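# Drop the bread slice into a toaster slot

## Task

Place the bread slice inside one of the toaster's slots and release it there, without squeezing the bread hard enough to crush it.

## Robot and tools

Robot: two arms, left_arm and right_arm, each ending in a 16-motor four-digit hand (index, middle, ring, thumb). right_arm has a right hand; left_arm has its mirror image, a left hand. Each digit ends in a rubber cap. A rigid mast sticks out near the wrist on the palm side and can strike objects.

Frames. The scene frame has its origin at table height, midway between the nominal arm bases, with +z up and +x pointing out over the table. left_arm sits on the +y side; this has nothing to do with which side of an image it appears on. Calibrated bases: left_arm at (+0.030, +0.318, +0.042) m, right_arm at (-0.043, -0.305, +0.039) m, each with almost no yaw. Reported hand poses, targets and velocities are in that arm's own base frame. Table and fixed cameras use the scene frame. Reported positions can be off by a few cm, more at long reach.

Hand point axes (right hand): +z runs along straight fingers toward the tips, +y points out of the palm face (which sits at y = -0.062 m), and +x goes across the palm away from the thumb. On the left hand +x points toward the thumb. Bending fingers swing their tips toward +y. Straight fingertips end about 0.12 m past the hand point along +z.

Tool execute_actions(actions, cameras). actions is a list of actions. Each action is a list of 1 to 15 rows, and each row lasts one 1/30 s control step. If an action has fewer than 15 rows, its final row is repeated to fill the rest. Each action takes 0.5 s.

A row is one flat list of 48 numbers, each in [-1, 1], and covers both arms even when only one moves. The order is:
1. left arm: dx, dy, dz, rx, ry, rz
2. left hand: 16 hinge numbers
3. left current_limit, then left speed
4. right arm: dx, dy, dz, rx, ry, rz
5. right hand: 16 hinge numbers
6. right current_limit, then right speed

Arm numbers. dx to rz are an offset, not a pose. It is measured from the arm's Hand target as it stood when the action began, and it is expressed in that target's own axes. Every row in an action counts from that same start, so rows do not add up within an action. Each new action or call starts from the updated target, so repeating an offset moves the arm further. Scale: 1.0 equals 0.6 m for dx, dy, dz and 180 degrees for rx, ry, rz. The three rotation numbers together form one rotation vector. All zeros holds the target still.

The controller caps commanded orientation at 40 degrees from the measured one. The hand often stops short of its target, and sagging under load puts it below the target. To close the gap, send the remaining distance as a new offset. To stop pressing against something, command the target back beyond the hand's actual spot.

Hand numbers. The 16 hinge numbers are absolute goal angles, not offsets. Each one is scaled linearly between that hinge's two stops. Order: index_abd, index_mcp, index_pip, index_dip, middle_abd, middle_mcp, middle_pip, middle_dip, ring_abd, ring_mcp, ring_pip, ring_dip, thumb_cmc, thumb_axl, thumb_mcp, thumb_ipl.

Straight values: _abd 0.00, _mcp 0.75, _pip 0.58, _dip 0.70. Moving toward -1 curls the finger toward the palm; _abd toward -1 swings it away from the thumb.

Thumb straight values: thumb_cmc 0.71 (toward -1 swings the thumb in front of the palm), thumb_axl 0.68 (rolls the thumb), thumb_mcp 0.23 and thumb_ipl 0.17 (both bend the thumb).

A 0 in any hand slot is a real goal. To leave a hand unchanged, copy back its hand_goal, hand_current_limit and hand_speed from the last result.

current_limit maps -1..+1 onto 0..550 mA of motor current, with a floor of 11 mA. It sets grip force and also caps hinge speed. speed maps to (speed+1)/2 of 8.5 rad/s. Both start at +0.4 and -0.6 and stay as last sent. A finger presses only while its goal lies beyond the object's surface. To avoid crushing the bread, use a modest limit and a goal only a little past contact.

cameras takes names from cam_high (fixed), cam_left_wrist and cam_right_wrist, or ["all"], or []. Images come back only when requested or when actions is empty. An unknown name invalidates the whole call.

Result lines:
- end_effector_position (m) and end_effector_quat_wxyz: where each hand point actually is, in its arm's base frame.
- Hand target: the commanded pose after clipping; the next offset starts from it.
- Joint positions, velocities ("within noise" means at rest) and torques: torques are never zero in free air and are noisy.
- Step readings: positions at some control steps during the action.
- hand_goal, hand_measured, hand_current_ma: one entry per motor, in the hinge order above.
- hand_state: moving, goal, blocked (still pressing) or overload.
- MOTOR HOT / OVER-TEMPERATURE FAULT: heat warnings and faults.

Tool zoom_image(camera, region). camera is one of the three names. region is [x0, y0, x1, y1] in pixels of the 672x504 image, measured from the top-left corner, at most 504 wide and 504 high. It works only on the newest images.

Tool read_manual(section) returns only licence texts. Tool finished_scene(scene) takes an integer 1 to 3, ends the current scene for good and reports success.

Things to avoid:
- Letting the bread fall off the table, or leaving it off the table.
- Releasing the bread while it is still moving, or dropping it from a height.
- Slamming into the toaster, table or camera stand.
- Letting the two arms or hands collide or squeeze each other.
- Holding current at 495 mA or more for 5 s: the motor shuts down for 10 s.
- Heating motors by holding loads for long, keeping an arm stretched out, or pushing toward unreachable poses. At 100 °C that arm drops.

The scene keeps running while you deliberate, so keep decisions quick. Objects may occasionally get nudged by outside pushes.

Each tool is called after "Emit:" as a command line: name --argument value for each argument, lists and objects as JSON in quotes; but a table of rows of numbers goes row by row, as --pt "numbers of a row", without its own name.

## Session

Emit:
execute_actions --actions '[]'

Emit:
zoom_image --camera "cam_high" --region '[180, 140, 520, 480]'

Scene clock: 0.00 s.
left_arm: end_effector_position=(+0.2742, -0.1093, +0.2651) hand_goal=(+0.000, +0.754, +0.576, +0.696, +0.000, +0.754, +0.576, +0.696, +0.000, +0.754, +0.576, +0.696, +0.714, +0.678, +0.226, +0.168) hand_measured=(+0.000, +0.754, +0.576, +0.696, +0.000, +0.754, +0.576, +0.696, +0.000, +0.754, +0.576, +0.696, +0.714, +0.678, +0.226, +0.168) hand_current_ma=(+0, +0, +0, +0, +0, +0, +0, +0, +0, +0, +0, +0, +0, +0, +0, +0) hand_state=(goal, goal, goal, goal, goal, goal, goal, goal, goal, goal, goal, goal, goal, goal, goal, goal) hand_current_limit=0.40 hand_speed=-0.60 end_effector_quat_wxyz=(-0.190, +0.915, +0.065, +0.350) | right_arm: end_effector_position=(+0.2317, +0.0672, +0.2205) hand_goal=(+0.000, +0.754, +0.576, +0.696, +0.000, +0.754, +0.576, +0.696, +0.000, +0.754, +0.576, +0.696, +0.714, +0.678, +0.226, +0.168) hand_measured=(+0.000, +0.754, +0.576, +0.696, +0.000, +0.754, +0.576, +0.696, +0.000, +0.754, +0.576, +0.696, +0.714, +0.678, +0.226, +0.168) hand_current_ma=(+0, +0, +0, +0, +0, +0, +0, +0, +0, +0, +0, +0, +0, +0, +0, +0) hand_state=(goal, goal, goal, goal, goal, goal, goal, goal, goal, goal, goal, goal, goal, goal, goal, goal) hand_current_limit=0.40 hand_speed=-0.60 end_effector_quat_wxyz=(-0.046, +0.158, +0.986, +0.029)
Joint positions: left_arm=[-0.653 0.642 0.779 -1.359 -0.757 0.915] | right_arm=[-0.092 0.851 0.865 -1.673 -0.063 -1.347]
Joint velocities: within noise
Joint torques (N m): no reading
Heat: left arm: hottest elbow 29 °C; right arm: hottest elbow 32 °C.
Hand target: left_arm +0.2783, -0.1123, +0.2828; -0.180, +0.912, +0.072, +0.362 | right_arm +0.2377, +0.0667, +0.2308; -0.033, +0.158, +0.986, +0.029
camera_calibration:
cam_left_wrist: T_world_to_cam=[[-0.740225, 0.600561, -0.302313, 0.317502], [-0.217516, 0.211551, 0.952855, -0.208641], [0.636202, 0.771085, -0.0259638, 0.0487492], [0, 0, 0, 1]] pos_world=[0.158626, -0.184131, 0.296055]
cam_right_wrist: T_world_to_cam=[[0.931223, 0.362441, -0.0382035, -0.197504], [0.274585, -0.628814, 0.727458, -0.241805], [0.239638, -0.687916, -0.685087, 0.265423], [0, 0, 0, 1]] pos_world=[0.186711, 0.102122, 0.350196]

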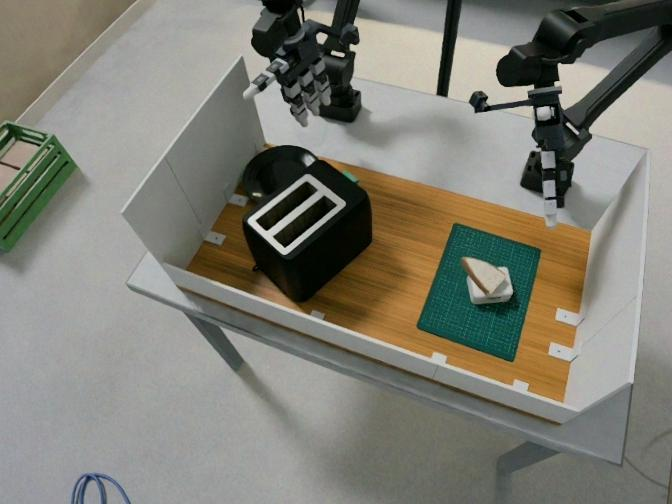

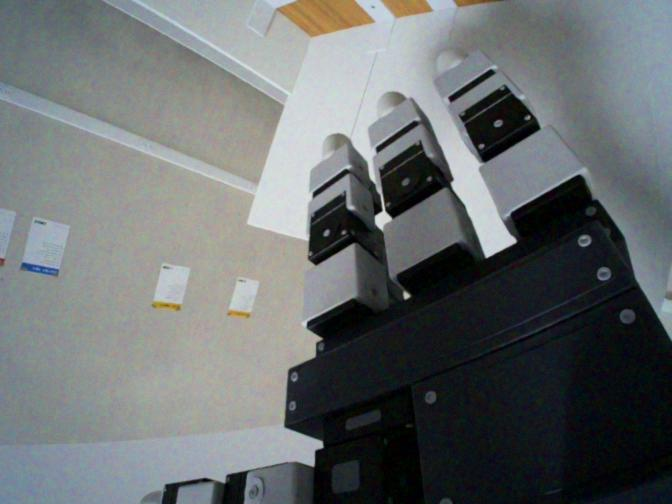

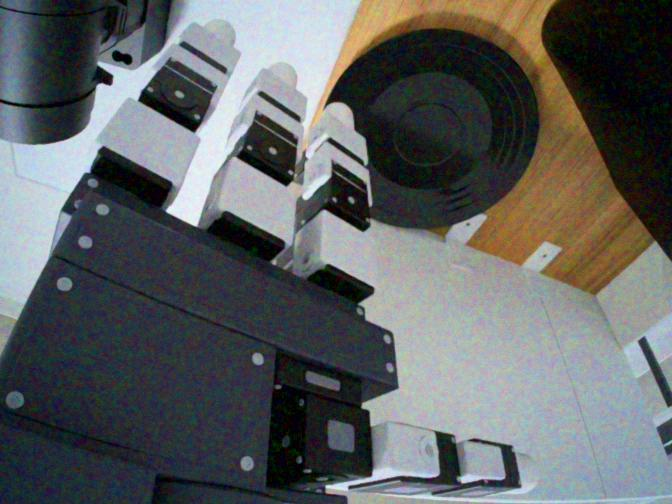

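Scaled by 1.482 from the camera's 672x504 image, which has a finer 960x720 frame.

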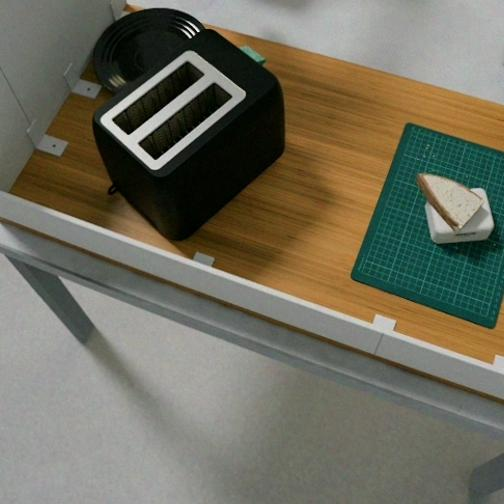

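Emit:
zoom_image --camera "cam_high" --region '[430, 220, 550, 340]'

Emit:
zoom_image --camera "cam_high" --region '[230, 140, 390, 300]'

Scaled by 4.200 from the camera's 672x504 image, which has a finer 960x720 frame.

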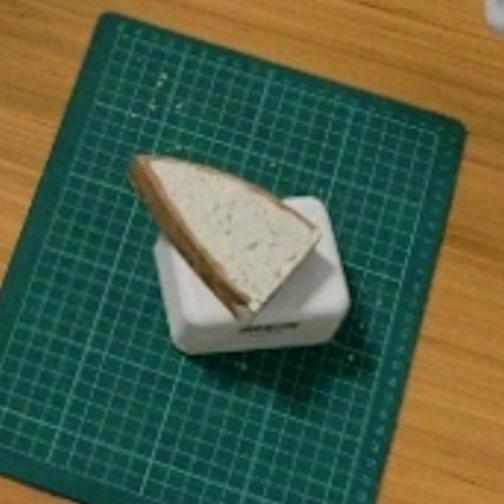

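Scaled by 3.150 from the camera's 672x504 image, which has a finer 960x720 frame.

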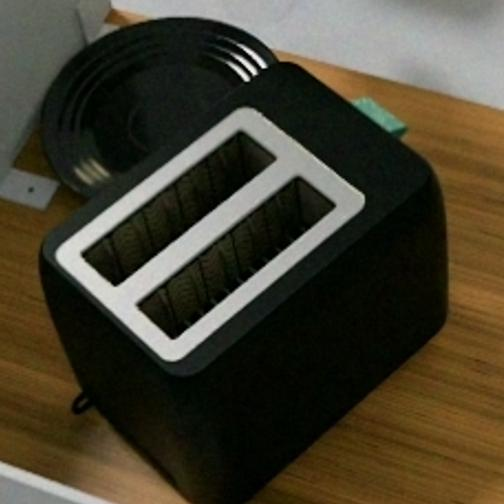

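Emit:
execute_actions --actions '[[[0.027,-0.033,0.0312,0.0033,-0.0528,-0.152,0.167,0.754,0.577,0.696,-0.167,0.754,0.577,0.696,-0.1,0.754,0.577,0.696,-0.514,0.677,0.337,0.059,0.4,-0.6,-0.075,-0.018,-0.0747,-0.076,-0.05,0.17,0,0.754,0.576,0.696,0,0.754,0.576,0.696,0,0.754,0.576,0.696,0.714,0.678,0.226,0.168,0.4,-0.6]],[[0.0437,-0.0155,0.0257,0.024,-0.0478,-0.158,0.167,0.754,0.577,0.696,-0.167,0.754,0.577,0.696,-0.1,0.754,0.577,0.696,-0.514,0.677,0.337,0.059,0.4,-0.6,-0.0797,0.041,-0.059,-0.0885,-0.0096,0.158,0,0.754,0.576,0.696,0,0.754,0.576,0.696,0,0.754,0.576,0.696,0.714,0.678,0.226,0.168,0.4,-0.6]]]' --cameras '["cam_high"]'

Scene clock: 101.57 s.
left_arm: end_effector_position=(+0.3050, -0.0543, +0.2595) hand_goal=(+0.168, +0.754, +0.578, +0.696, -0.166, +0.754, +0.578, +0.696, -0.100, +0.754, +0.578, +0.696, -0.514, +0.678, +0.338, +0.060) hand_measured=(+0.162, +0.752, +0.576, +0.696, -0.166, +0.752, +0.576, +0.696, -0.100, +0.752, +0.576, +0.696, -0.516, +0.678, +0.330, +0.062) hand_current_ma=(-1, +0, +0, +0, +0, +0, +0, +0, +0, +0, +0, +0, +0, +0, -3, +0) hand_state=(goal, goal, goal, goal, goal, goal, goal, goal, goal, goal, goal, goal, goal, goal, goal, goal) hand_current_limit=0.40 hand_speed=-0.60 end_effector_quat_wxyz=(-0.036, +0.819, +0.521, +0.236) | right_arm: end_effector_position=(+0.3205, +0.0096, +0.3149) hand_goal=(+0.000, +0.754, +0.576, +0.696, +0.000, +0.754, +0.576, +0.696, +0.000, +0.754, +0.576, +0.696, +0.714, +0.678, +0.226, +0.168) hand_measured=(+0.000, +0.756, +0.576, +0.696, +0.000, +0.756, +0.576, +0.696, +0.000, +0.758, +0.576, +0.696, +0.716, +0.678, +0.224, +0.168) hand_current_ma=(+0, +2, +0, +0, +0, +2, +0, +0, +0, +2, +0, +0, +2, +0, -3, +0) hand_state=(goal, goal, goal, goal, goal, goal, goal, goal, goal, goal, goal, goal, goal, goal, goal, goal) hand_current_limit=0.40 hand_speed=-0.60 end_effector_quat_wxyz=(+0.087, +0.608, +0.748, +0.251)
Joint positions: left_arm=[-0.492 0.746 0.806 -1.448 -0.449 -0.014] | right_arm=[-0.158 0.657 0.865 -1.354 -0.341 -0.288]
Joint torques (N m): left_arm=[-1.73 0.67 15.15 0.59 -0.72 -0.17] | right_arm=[2.08 1.03 8.32 2.07 -0.21 0.05]
Heat: left arm: hottest elbow 40 °C; right arm: hottest elbow 44 °C.
Hand target: left_arm +0.3154, -0.0614, +0.2907; -0.017, +0.810, +0.529, +0.251 | right_arm +0.3213, +0.0122, +0.3121; +0.094, +0.614, +0.743, +0.249
Off the commanded pose: left_arm 0.034 m, 3 deg | right_arm 0.004 m, 1 deg.
Step readings (end_effector_position of left_arm | right_arm):
0: (+0.2742, -0.1093, +0.2651) | (+0.2317, +0.0672, +0.2205)
1: (+0.2741, -0.1098, +0.2650) | (+0.2321, +0.0678, +0.2209)
2: (+0.2739, -0.1111, +0.2645) | (+0.2347, +0.0698, +0.2241)
4: (+0.2757, -0.1102, +0.2644) | (+0.2445, +0.0691, +0.2362)
8: (+0.2852, -0.0942, +0.2691) | (+0.2575, +0.0515, +0.2598)
15: (+0.2892, -0.0858, +0.2703) | (+0.2699, +0.0410, +0.2711)
16: (+0.2897, -0.0853, +0.2695) | (+0.2717, +0.0410, +0.2714)
17: (+0.2901, -0.0862, +0.2682) | (+0.2753, +0.0429, +0.2751)
19: (+0.2917, -0.0857, +0.2653) | (+0.2860, +0.0443, +0.2868)
23: (+0.2973, -0.0716, +0.2600) | (+0.3025, +0.0292, +0.3034)
30: (+0.3026, -0.0592, +0.2534) | (+0.3163, +0.0143, +0.3153)
Images, in order (width x height): cam_high 672x504.

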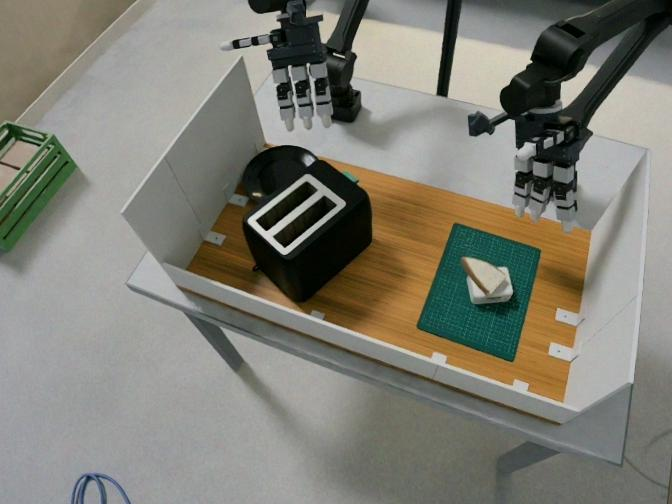

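Emit:
execute_actions --actions '[[[0.0487,0.0097,0.0187,0.0403,-0.0354,-0.1633,0.167,0.754,0.577,0.696,-0.167,0.754,0.577,0.696,-0.1,0.754,0.577,0.696,-0.514,0.677,0.337,0.059,0.4,-0.6,-0.0487,0.0877,-0.0383,-0.0794,0.0314,0.1456,0,0.754,0.576,0.696,0,0.754,0.576,0.696,0,0.754,0.576,0.696,0.714,0.678,0.226,0.168,0.4,-0.6]],[[0.0388,0.0343,0.0107,0.0502,-0.0182,-0.1683,0.167,0.754,0.577,0.696,-0.167,0.754,0.577,0.696,-0.1,0.754,0.577,0.696,-0.514,0.677,0.337,0.059,0.4,-0.6,-0.001,0.1062,-0.0158,-0.0513,0.0612,0.1328,0,0.754,0.576,0.696,0,0.754,0.576,0.696,0,0.754,0.576,0.696,0.714,0.678,0.226,0.168,0.4,-0.6]],[[0.016,0.0505,0.002,0.0532,0.0006,-0.1728,0.167,0.754,0.577,0.696,-0.167,0.754,0.577,0.696,-0.1,0.754,0.577,0.696,-0.514,0.677,0.337,0.059,0.4,-0.6,0.0432,0.0982,0.0053,-0.0127,0.0711,0.1206,0,0.754,0.576,0.696,0,0.754,0.576,0.696,0,0.754,0.576,0.696,0.714,0.678,0.226,0.168,0.4,-0.6]],[[0,0,0,0,0,0,0.167,0.754,0.577,0.696,-0.167,0.754,0.577,0.696,-0.1,0.754,0.577,0.696,-0.514,0.677,0.337,0.059,0.4,-0.6,0.0733,0.0753,0.0223,0.023,0.0586,0.109,0,0.754,0.576,0.696,0,0.754,0.576,0.696,0,0.754,0.576,0.696,0.714,0.678,0.226,0.168,0.4,-0.6]]]' --cameras '["all"]'

Scene clock: 126.03 s.
left_arm: end_effector_position=(+0.3594, +0.0141, +0.2821) hand_goal=(+0.168, +0.754, +0.578, +0.696, -0.166, +0.754, +0.578, +0.696, -0.100, +0.754, +0.578, +0.696, -0.514, +0.678, +0.338, +0.060) hand_measured=(+0.166, +0.754, +0.576, +0.696, -0.166, +0.754, +0.576, +0.696, -0.100, +0.754, +0.576, +0.696, -0.516, +0.678, +0.330, +0.060) hand_current_ma=(+0, +0, +0, +0, +0, +0, +0, +0, +0, +0, +0, +0, +0, +0, -3, +0) hand_state=(goal, goal, goal, goal, goal, goal, goal, goal, goal, goal, goal, goal, goal, goal, goal, goal) hand_current_limit=0.40 hand_speed=-0.60 end_effector_quat_wxyz=(-0.003, +0.210, +0.978, -0.006) | right_arm: end_effector_position=(+0.4844, -0.0937, +0.4384) hand_goal=(+0.000, +0.754, +0.576, +0.696, +0.000, +0.754, +0.576, +0.696, +0.000, +0.754, +0.576, +0.696, +0.714, +0.678, +0.226, +0.168) hand_measured=(+0.002, +0.752, +0.576, +0.696, +0.002, +0.752, +0.576, +0.696, +0.002, +0.752, +0.576, +0.696, +0.714, +0.678, +0.224, +0.168) hand_current_ma=(+1, -1, +0, +0, +2, -1, +0, +0, +1, -1, +0, +0, +0, +0, -3, +0) hand_state=(goal, goal, goal, goal, goal, goal, goal, goal, goal, goal, goal, goal, goal, goal, goal, goal) hand_current_limit=0.40 hand_speed=-0.60 end_effector_quat_wxyz=(-0.272, +0.758, +0.064, +0.590)
Joint positions: left_arm=[-0.201 1.265 1.313 -1.624 0.011 -1.349] | right_arm=[-0.348 1.002 1.124 -0.361 -0.85 1.737]
Joint torques (N m): left_arm=[0.09 -6.18 14.41 0.03 -0.08 -0.11] | right_arm=[0.67 -3.78 14.43 3.11 -0.14 0.06]
Heat: left arm: hottest elbow 45 °C; right arm: hottest elbow 43 °C.
Hand target: left_arm +0.3709, +0.0152, +0.3029; +0.020, +0.197, +0.980, -0.007 | right_arm +0.4899, -0.0984, +0.4726; -0.263, +0.740, +0.067, +0.615
Off the commanded pose: left_arm 0.024 m, 3 deg | right_arm 0.035 m, 4 deg.
Step readings (end_effector_position of left_arm | right_arm):
0: (+0.3050, -0.0542, +0.2595) | (+0.3205, +0.0096, +0.3149)
1: (+0.3050, -0.0542, +0.2595) | (+0.3208, +0.0097, +0.3152)
2: (+0.3046, -0.0550, +0.2589) | (+0.3229, +0.0124, +0.3184)
4: (+0.3057, -0.0568, +0.2577) | (+0.3302, +0.0147, +0.3268)
8: (+0.3165, -0.0489, +0.2612) | (+0.3457, +0.0042, +0.3385)
15: (+0.3235, -0.0400, +0.2646) | (+0.3580, -0.0152, +0.3465)
16: (+0.3234, -0.0393, +0.2648) | (+0.3588, -0.0151, +0.3472)
17: (+0.3227, -0.0386, +0.2640) | (+0.3610, -0.0126, +0.3484)
19: (+0.3242, -0.0365, +0.2632) | (+0.3686, -0.0093, +0.3513)
23: (+0.3390, -0.0246, +0.2706) | (+0.3871, -0.0218, +0.3526)
30: (+0.3443, -0.0148, +0.2719) | (+0.3971, -0.0415, +0.3547)
31: (+0.3436, -0.0143, +0.2718) | (+0.3976, -0.0425, +0.3554)
32: (+0.3419, -0.0141, +0.2708) | (+0.3992, -0.0401, +0.3564)
34: (+0.3433, -0.0120, +0.2717) | (+0.4067, -0.0360, +0.3630)
38: (+0.3632, +0.0029, +0.2814) | (+0.4289, -0.0519, +0.3902)
45: (+0.3642, +0.0128, +0.2774) | (+0.4392, -0.0665, +0.4000)
46: (+0.3629, +0.0129, +0.2771) | (+0.4398, -0.0668, +0.3999)
47: (+0.3619, +0.0131, +0.2771) | (+0.4417, -0.0642, +0.4007)
49: (+0.3604, +0.0135, +0.2783) | (+0.4498, -0.0628, +0.4066)
53: (+0.3603, +0.0139, +0.2812) | (+0.4738, -0.0839, +0.4310)
60: (+0.3597, +0.0140, +0.2820) | (+0.4843, -0.0958, +0.4366)
camera_calibration:
cam_left_wrist: T_world_to_cam=[[0.428822, -0.903214, 0.0177697, -0.177644], [-0.642565, -0.291129, 0.708769, -0.0037277], [-0.634997, -0.315354, -0.705216, 0.563518], [0, 0, 0, 1]] pos_world=[0.431615, 0.0161722, 0.403201]
cam_right_wrist: T_world_to_cam=[[0.0266672, -0.369447, -0.928869, 0.393832], [-0.991951, 0.10528, -0.0703521, 0.461102], [0.123783, 0.923269, -0.363666, 0.309606], [0, 0, 0, 1]] pos_world=[0.408564, -0.188894, 0.510851]

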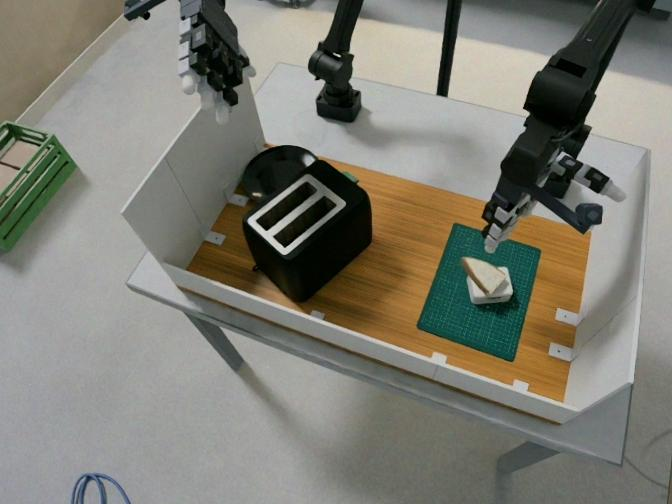

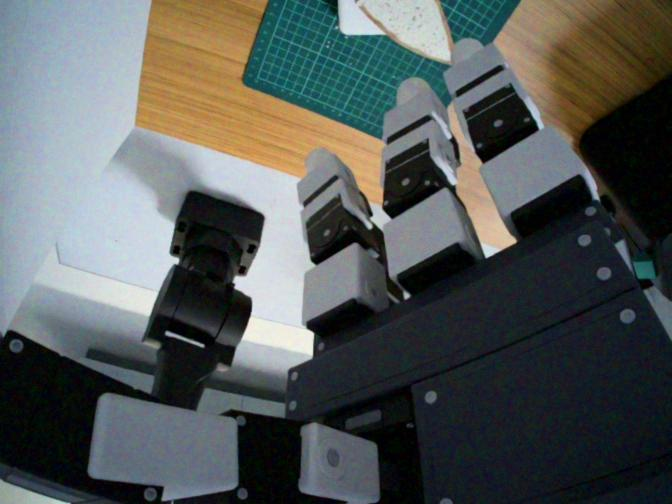

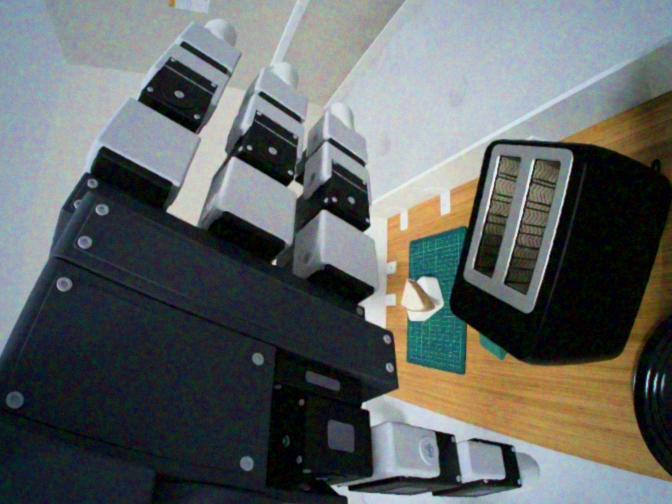

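Emit:
zoom_image --camera "cam_high" --region '[430, 130, 640, 330]'

Emit:
zoom_image --camera "cam_left_wrist" --region '[230, 0, 530, 220]'

Emit:
zoom_image --camera "cam_right_wrist" --region '[300, 100, 560, 400]'

Scaled by 2.400 from the camera's 672x504 image, which has a finer 960x720 frame.

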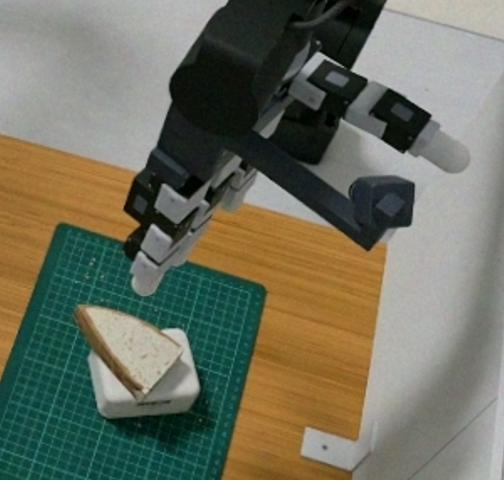

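Scaled by 1.680 from the camera's 672x504 image, which has a finer 960x720 frame.

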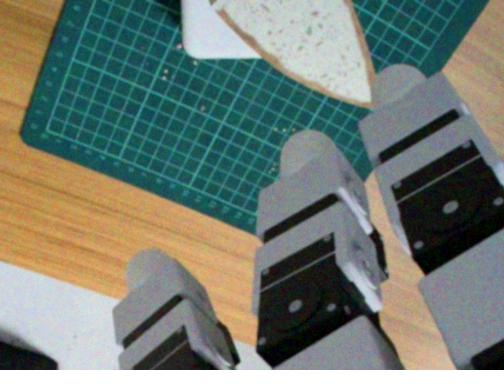

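Scaled by 1.680 from the camera's 672x504 image, which has a finer 960x720 frame.

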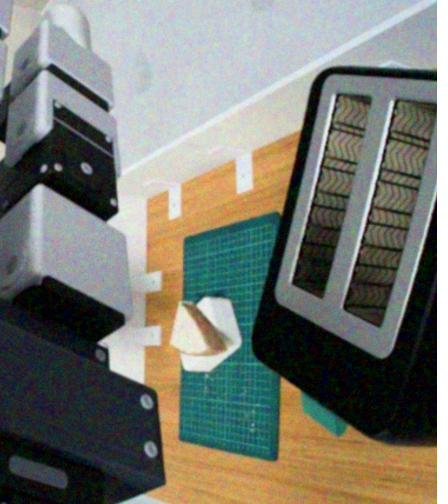

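Emit:
zoom_image --camera "cam_high" --region '[460, 170, 560, 310]'

Scaled by 3.600 from the camera's 672x504 image, which has a finer 960x720 frame.

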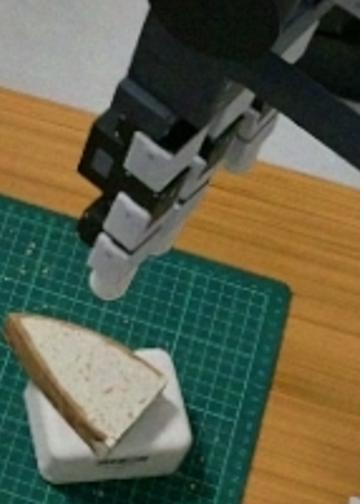

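Emit:
execute_actions --actions '[[[-0.0445,-0.0093,0.1187,-0.0068,-0.0161,0.0004,0.167,0.754,0.577,0.696,-0.167,0.754,0.577,0.696,-0.1,0.754,0.577,0.696,-0.514,0.677,0.337,0.059,0.4,-0.6,0,0,0,0,0,0,0,0.754,0.576,0.696,0,0.754,0.576,0.696,0,0.754,0.576,0.696,0.714,0.678,0.226,0.168,0.4,-0.6]]]' --cameras '["all"]'

Emit:
zoom_image --camera "cam_high" --region '[440, 190, 560, 330]'

Emit:
zoom_image --camera "cam_left_wrist" --region '[230, 0, 530, 220]'

Scene clock: 189.07 s.
left_arm: end_effector_position=(+0.3934, +0.0029, +0.2285) hand_goal=(+0.168, +0.754, +0.578, +0.696, -0.166, +0.754, +0.578, +0.696, -0.100, +0.754, +0.578, +0.696, -0.514, +0.678, +0.338, +0.060) hand_measured=(+0.166, +0.754, +0.576, +0.696, -0.166, +0.754, +0.576, +0.696, -0.100, +0.754, +0.576, +0.696, -0.516, +0.678, +0.330, +0.060) hand_current_ma=(+0, +0, +0, +0, +0, +0, +0, +0, +0, +0, +0, +0, +0, +0, -3, +0) hand_state=(goal, goal, goal, goal, goal, goal, goal, goal, goal, goal, goal, goal, goal, goal, goal, goal) hand_current_limit=0.40 hand_speed=-0.60 end_effector_quat_wxyz=(+0.036, +0.199, +0.979, -0.003) | right_arm: end_effector_position=(+0.4855, -0.0950, +0.4413) hand_goal=(+0.000, +0.754, +0.576, +0.696, +0.000, +0.754, +0.576, +0.696, +0.000, +0.754, +0.576, +0.696, +0.714, +0.678, +0.226, +0.168) hand_measured=(+0.002, +0.752, +0.576, +0.696, +0.002, +0.752, +0.576, +0.696, +0.002, +0.752, +0.576, +0.696, +0.714, +0.678, +0.224, +0.168) hand_current_ma=(+1, -1, +0, +0, +2, -1, +0, +0, +1, -1, +0, +0, +0, +0, -3, +0) hand_state=(goal, goal, goal, goal, goal, goal, goal, goal, goal, goal, goal, goal, goal, goal, goal, goal) hand_current_limit=0.40 hand_speed=-0.60 end_effector_quat_wxyz=(-0.271, +0.754, +0.060, +0.595)
Joint positions: left_arm=[-0.214 1.316 1.217 -1.399 0.004 -1.384] | right_arm=[-0.348 1.002 1.124 -0.343 -0.843 1.753]
Joint torques (N m): left_arm=[-1.61 -8.06 9.89 0.9 -0.32 -0.11] | right_arm=[0.67 -3.84 13.98 3.1 -0.07 0.05]
Heat: left arm: hottest elbow 49 °C; right arm: hottest elbow 50 °C.
Hand target: left_arm +0.3959, -0.0016, +0.2328; +0.047, +0.197, +0.979, -0.001 | right_arm +0.4899, -0.0985, +0.4727; -0.262, +0.740, +0.067, +0.616
Off the commanded pose: left_arm 0.007 m, 1 deg | right_arm 0.032 m, 3 deg.
Step readings (end_effector_position of left_arm | right_arm):
0: (+0.3594, +0.0141, +0.2821) | (+0.4844, -0.0937, +0.4383)
1: (+0.3595, +0.0140, +0.2820) | (+0.4844, -0.0937, +0.4384)
2: (+0.3620, +0.0135, +0.2816) | (+0.4845, -0.0939, +0.4387)
4: (+0.3734, +0.0109, +0.2761) | (+0.4849, -0.0944, +0.4396)
8: (+0.3867, +0.0063, +0.2533) | (+0.4854, -0.0950, +0.4410)
15: (+0.3922, +0.0030, +0.2285) | (+0.4855, -0.0950, +0.4413)
camera_calibration:
cam_left_wrist: T_world_to_cam=[[0.445592, -0.893185, 0.0605712, -0.217678], [-0.688576, -0.298706, 0.660785, 0.0819278], [-0.572111, -0.336148, -0.748127, 0.528994], [0, 0, 0, 1]] pos_world=[0.456052, 0.00786553, 0.354803]
cam_right_wrist: T_world_to_cam=[[0.0316589, -0.364569, -0.930638, 0.394933], [-0.990309, 0.114532, -0.0785557, 0.466313], [0.135227, 0.924106, -0.35741, 0.303508], [0, 0, 0, 1]] pos_world=[0.408248, -0.1899, 0.512647]

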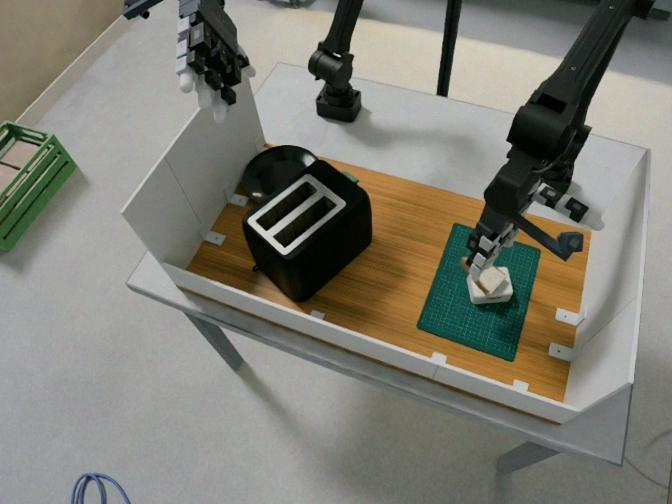

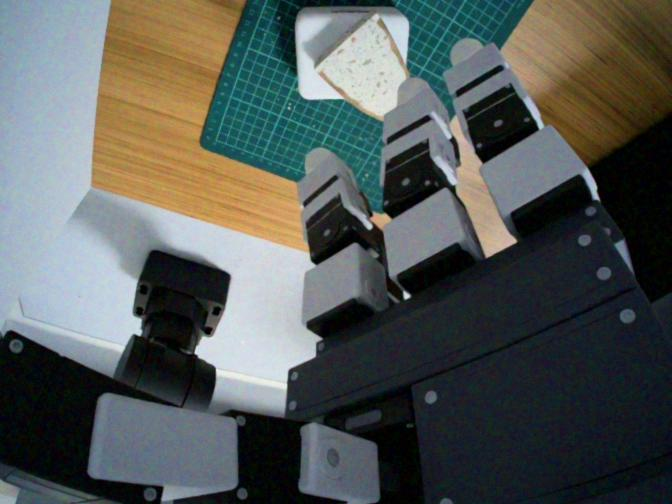

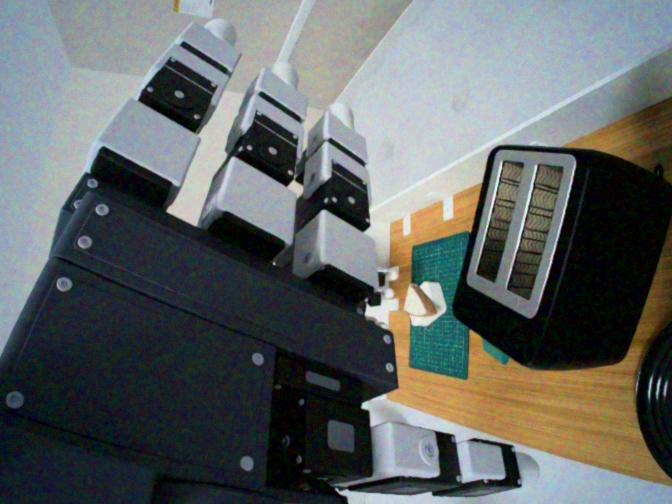

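Scaled by 3.600 from the camera's 672x504 image, which has a finer 960x720 frame.

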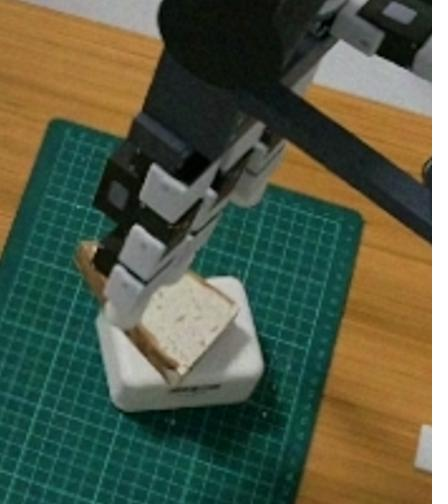

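Scaled by 1.680 from the camera's 672x504 image, which has a finer 960x720 frame.

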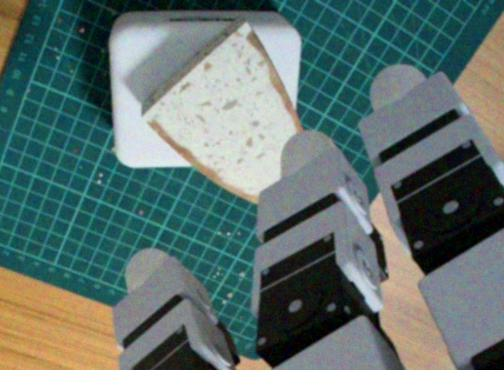

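Emit:
execute_actions --actions '[[[-0.0162,-0.0105,0.0517,0,0,-0.011,0.167,0.754,0.577,0.696,-0.167,0.754,0.577,0.696,-0.1,0.754,0.577,0.696,-0.514,0.677,0.337,0.059,0.4,-0.6,0,0,0,0,0,0,0,0.754,0.576,0.696,0,0.754,0.576,0.696,0,0.754,0.576,0.696,0.714,0.678,0.226,0.168,0.4,-0.6]]]' --cameras '["all"]'

Emit:
zoom_image --camera "cam_high" --region '[440, 210, 540, 310]'

Emit:
zoom_image --camera "cam_left_wrist" --region '[230, 0, 530, 220]'

Emit:
zoom_image --camera "cam_right_wrist" --region '[360, 230, 480, 380]'

Scene clock: 226.80 s.
left_arm: end_effector_position=(+0.4030, -0.0075, +0.2019) hand_goal=(+0.168, +0.754, +0.578, +0.696, -0.166, +0.754, +0.578, +0.696, -0.100, +0.754, +0.578, +0.696, -0.514, +0.678, +0.338, +0.060) hand_measured=(+0.166, +0.754, +0.576, +0.696, -0.166, +0.754, +0.576, +0.696, -0.100, +0.754, +0.576, +0.696, -0.516, +0.678, +0.330, +0.060) hand_current_ma=(+0, +0, +0, +0, +0, +0, +0, +0, +0, +0, +0, +0, +0, +0, -3, +0) hand_state=(goal, goal, goal, goal, goal, goal, goal, goal, goal, goal, goal, goal, goal, goal, goal, goal) hand_current_limit=0.40 hand_speed=-0.60 end_effector_quat_wxyz=(+0.041, +0.183, +0.982, -0.003) | right_arm: end_effector_position=(+0.4855, -0.0951, +0.4413) hand_goal=(+0.000, +0.754, +0.576, +0.696, +0.000, +0.754, +0.576, +0.696, +0.000, +0.754, +0.576, +0.696, +0.714, +0.678, +0.226, +0.168) hand_measured=(+0.002, +0.752, +0.576, +0.696, +0.002, +0.752, +0.576, +0.696, +0.002, +0.752, +0.576, +0.696, +0.714, +0.678, +0.224, +0.168) hand_current_ma=(+1, -1, +0, +0, +2, -1, +0, +0, +1, -1, +0, +0, +0, +0, -3, +0) hand_state=(goal, goal, goal, goal, goal, goal, goal, goal, goal, goal, goal, goal, goal, goal, goal, goal) hand_current_limit=0.40 hand_speed=-0.60 end_effector_quat_wxyz=(-0.271, +0.754, +0.060, +0.595)
Joint positions: left_arm=[-0.235 1.358 1.187 -1.318 0.002 -1.438] | right_arm=[-0.348 1.002 1.124 -0.343 -0.842 1.753]
Joint torques (N m): left_arm=[-1.55 -7.77 9.55 0.96 -0.31 -0.1] | right_arm=[0.79 -3.96 13.97 3.14 -0.08 0.07]
Heat: left arm: hottest elbow 44 °C; right arm: hottest elbow 52 °C.
Hand target: left_arm +0.4052, -0.0119, +0.2029; +0.047, +0.180, +0.983, -0.002 | right_arm +0.4899, -0.0985, +0.4726; -0.262, +0.740, +0.067, +0.616
Off the commanded pose: left_arm 0.005 m, 1 deg | right_arm 0.032 m, 3 deg.
Step readings (end_effector_position of left_arm | right_arm):
0: (+0.3934, +0.0029, +0.2285) | (+0.4855, -0.0951, +0.4413)
1: (+0.3934, +0.0028, +0.2285) | (+0.4855, -0.0951, +0.4413)
2: (+0.3942, +0.0024, +0.2279) | (+0.4855, -0.0951, +0.4413)
4: (+0.3977, +0.0001, +0.2251) | (+0.4855, -0.0951, +0.4413)
8: (+0.4021, -0.0056, +0.2143) | (+0.4855, -0.0951, +0.4413)
15: (+0.4029, -0.0075, +0.2018) | (+0.4855, -0.0951, +0.4413)
camera_calibration:
cam_left_wrist: T_world_to_cam=[[0.474745, -0.877481, 0.0681523, -0.242802], [-0.683674, -0.318907, 0.656421, 0.101797], [-0.554262, -0.358227, -0.75131, 0.50431], [0, 0, 0, 1]] pos_world=[0.464385, 0.000067011, 0.328619]
cam_right_wrist: T_world_to_cam=[[0.0313645, -0.364356, -0.930732, 0.395052], [-0.990263, 0.115028, -0.0784011, 0.466203], [0.135626, 0.924128, -0.3572, 0.303219], [0, 0, 0, 1]] pos_world=[0.408149, -0.189901, 0.512548]

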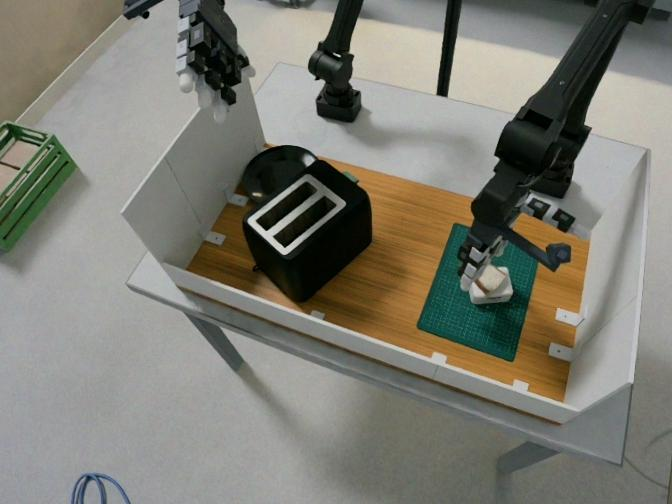

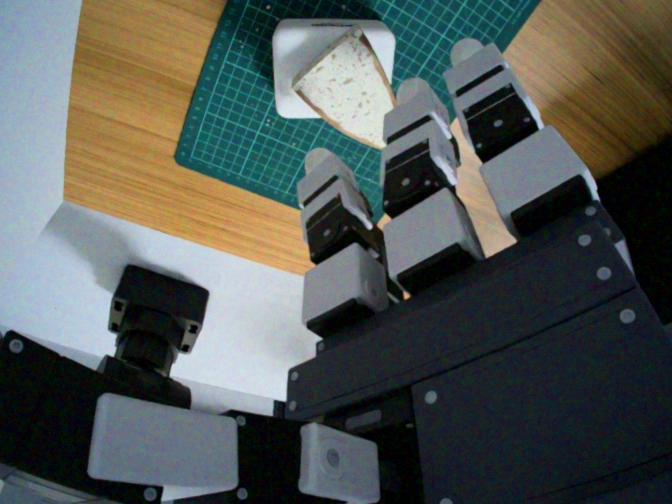

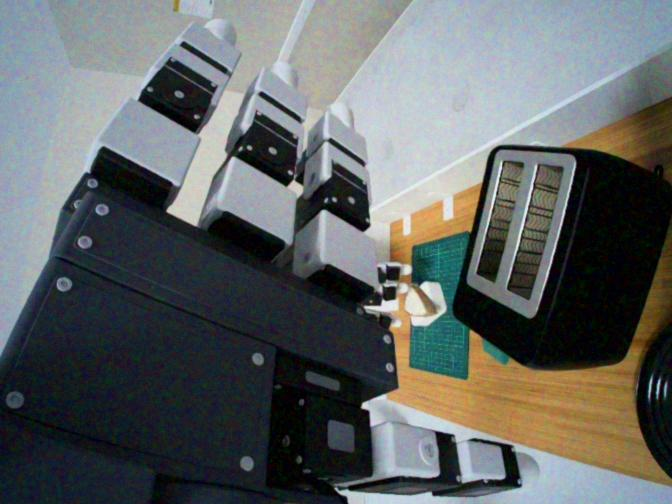

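Scaled by 5.040 from the camera's 672x504 image, which has a finer 960x720 frame.

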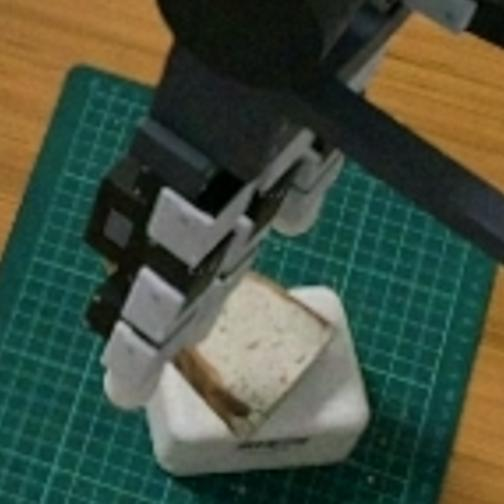

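Scaled by 1.680 from the camera's 672x504 image, which has a finer 960x720 frame.

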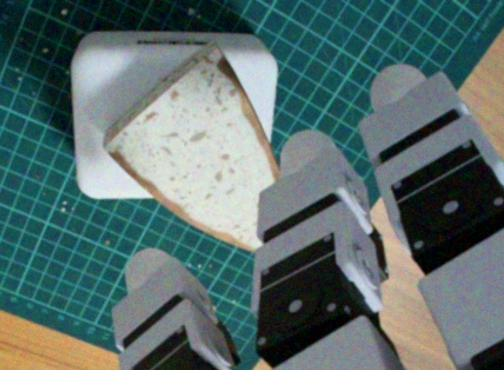

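Scaled by 3.360 from the camera's 672x504 image, which has a finer 960x720 frame.

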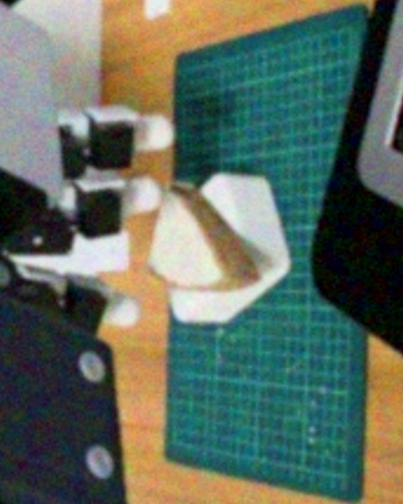

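Emit:
execute_actions --actions '[[[0.0017,0,0.0333,0,0.008,0,0.167,0.754,0.577,0.696,-0.167,0.754,0.577,0.696,-0.1,0.754,0.577,0.696,-0.514,0.677,0.337,0.059,0.4,-0.6,0,0,0,0,0,0,0,0.754,0.576,0.696,0,0.754,0.576,0.696,0,0.754,0.576,0.696,0.714,0.678,0.226,0.168,0.4,-0.6]]]' --cameras '["cam_high","cam_left_wrist","cam_right_wrist"]'

Emit:
zoom_image --camera "cam_high" --region '[440, 210, 540, 310]'

Emit:
zoom_image --camera "cam_left_wrist" --region '[230, 0, 530, 220]'

Emit:
zoom_image --camera "cam_right_wrist" --region '[370, 240, 460, 340]'

Scene clock: 247.10 s.
left_arm: end_effector_position=(+0.4041, -0.0077, +0.1833) hand_goal=(+0.168, +0.754, +0.578, +0.696, -0.166, +0.754, +0.578, +0.696, -0.100, +0.754, +0.578, +0.696, -0.514, +0.678, +0.338, +0.060) hand_measured=(+0.166, +0.754, +0.576, +0.696, -0.166, +0.754, +0.576, +0.696, -0.100, +0.754, +0.576, +0.696, -0.516, +0.678, +0.330, +0.060) hand_current_ma=(+0, +0, +0, +0, +0, +0, +0, +0, +0, +0, +0, +0, +0, +0, -3, +0) hand_state=(goal, goal, goal, goal, goal, goal, goal, goal, goal, goal, goal, goal, goal, goal, goal, goal) hand_current_limit=0.40 hand_speed=-0.60 end_effector_quat_wxyz=(+0.030, +0.183, +0.983, -0.001) | right_arm: end_effector_position=(+0.4855, -0.0951, +0.4413) hand_goal=(+0.000, +0.754, +0.576, +0.696, +0.000, +0.754, +0.576, +0.696, +0.000, +0.754, +0.576, +0.696, +0.714, +0.678, +0.226, +0.168) hand_measured=(+0.002, +0.752, +0.576, +0.696, +0.002, +0.752, +0.576, +0.696, +0.002, +0.752, +0.576, +0.696, +0.714, +0.678, +0.224, +0.168) hand_current_ma=(+1, -1, +0, +0, +2, -1, +0, +0, +1, -1, +0, +0, +0, +0, -3, +0) hand_state=(goal, goal, goal, goal, goal, goal, goal, goal, goal, goal, goal, goal, goal, goal, goal, goal) hand_current_limit=0.40 hand_speed=-0.60 end_effector_quat_wxyz=(-0.271, +0.754, +0.060, +0.595)
Joint positions: left_arm=[-0.236 1.385 1.163 -1.288 -0.001 -1.439] | right_arm=[-0.348 1.002 1.124 -0.343 -0.842 1.753]
Joint torques (N m): left_arm=[-1.44 -8.12 9.35 0.81 -0.32 -0.11] | right_arm=[0.73 -3.96 13.91 3.11 -0.09 0.05]
Heat: left arm: hottest elbow 45 °C; right arm: hottest elbow 52 °C.
Hand target: left_arm +0.4060, -0.0120, +0.1827; +0.034, +0.180, +0.983, +0.000 | right_arm +0.4899, -0.0985, +0.4726; -0.262, +0.740, +0.067, +0.616
Off the commanded pose: left_arm 0.005 m, 1 deg | right_arm 0.032 m, 3 deg.
Step readings (end_effector_position of left_arm | right_arm):
0: (+0.4030, -0.0075, +0.2019) | (+0.4855, -0.0951, +0.4413)
1: (+0.4031, -0.0075, +0.2019) | (+0.4855, -0.0951, +0.4413)
2: (+0.4032, -0.0074, +0.2014) | (+0.4855, -0.0951, +0.4413)
4: (+0.4042, -0.0075, +0.1995) | (+0.4855, -0.0951, +0.4413)
8: (+0.4041, -0.0077, +0.1913) | (+0.4855, -0.0951, +0.4413)
15: (+0.4039, -0.0076, +0.1833) | (+0.4855, -0.0951, +0.4413)
camera_calibration:
cam_left_wrist: T_world_to_cam=[[0.476424, -0.877679, 0.0519634, -0.239919], [-0.670445, -0.324426, 0.667271, 0.107285], [-0.568792, -0.352742, -0.743, 0.495288], [0, 0, 0, 1]] pos_world=[0.467947, -0.00105634, 0.308877]
cam_right_wrist: T_world_to_cam=[[0.0313645, -0.364356, -0.930732, 0.395052], [-0.990263, 0.115028, -0.0784011, 0.466203], [0.135626, 0.924128, -0.3572, 0.303219], [0, 0, 0, 1]] pos_world=[0.408149, -0.189901, 0.512548]

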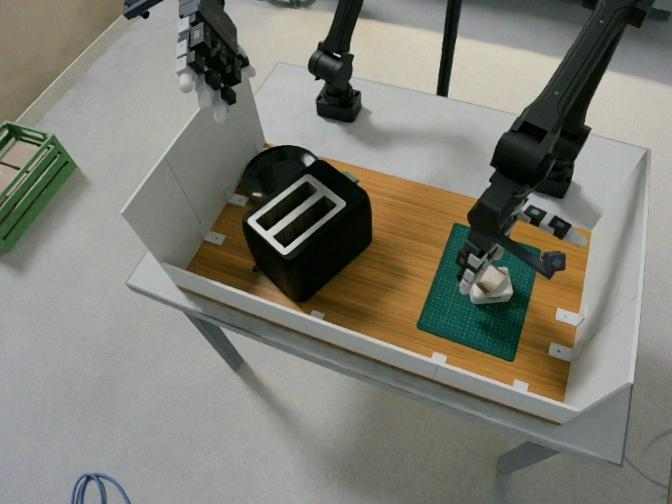

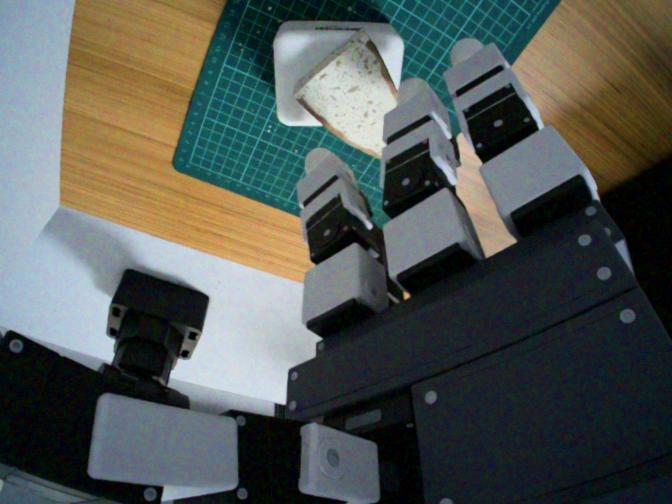

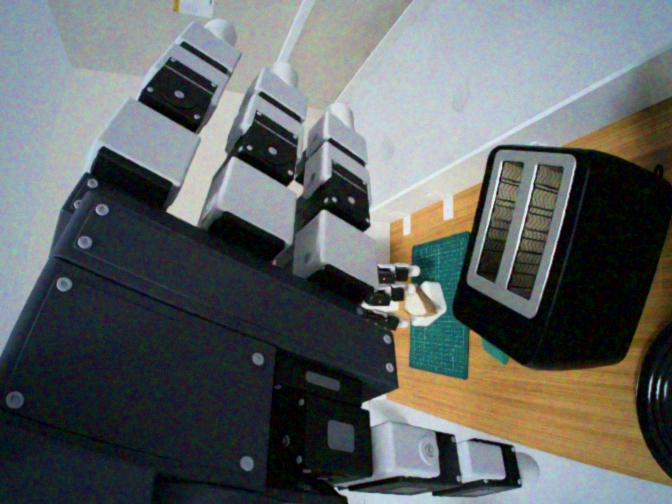

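Scaled by 5.040 from the camera's 672x504 image, which has a finer 960x720 frame.

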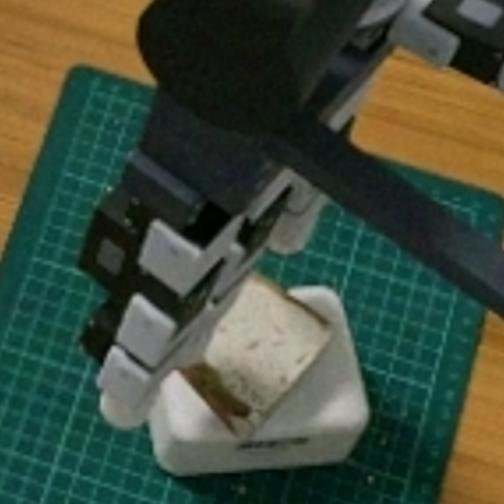

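Scaled by 1.680 from the camera's 672x504 image, which has a finer 960x720 frame.

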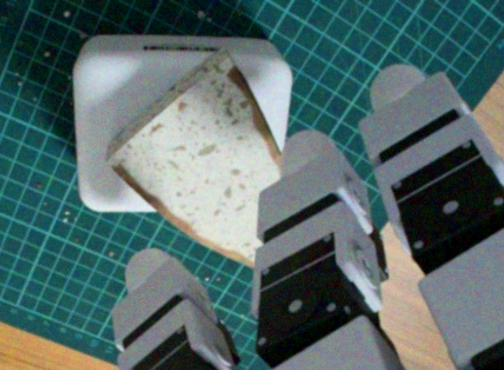

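Scaled by 5.040 from the camera's 672x504 image, which has a finer 960x720 frame.

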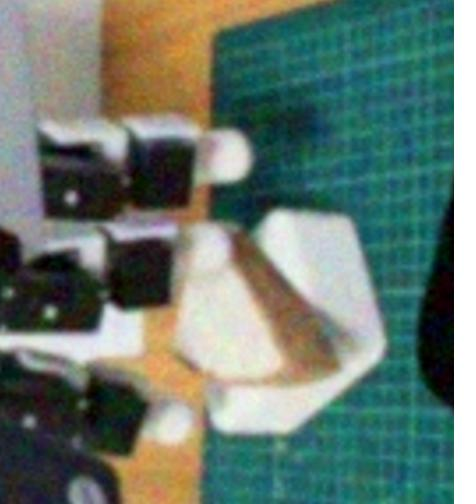

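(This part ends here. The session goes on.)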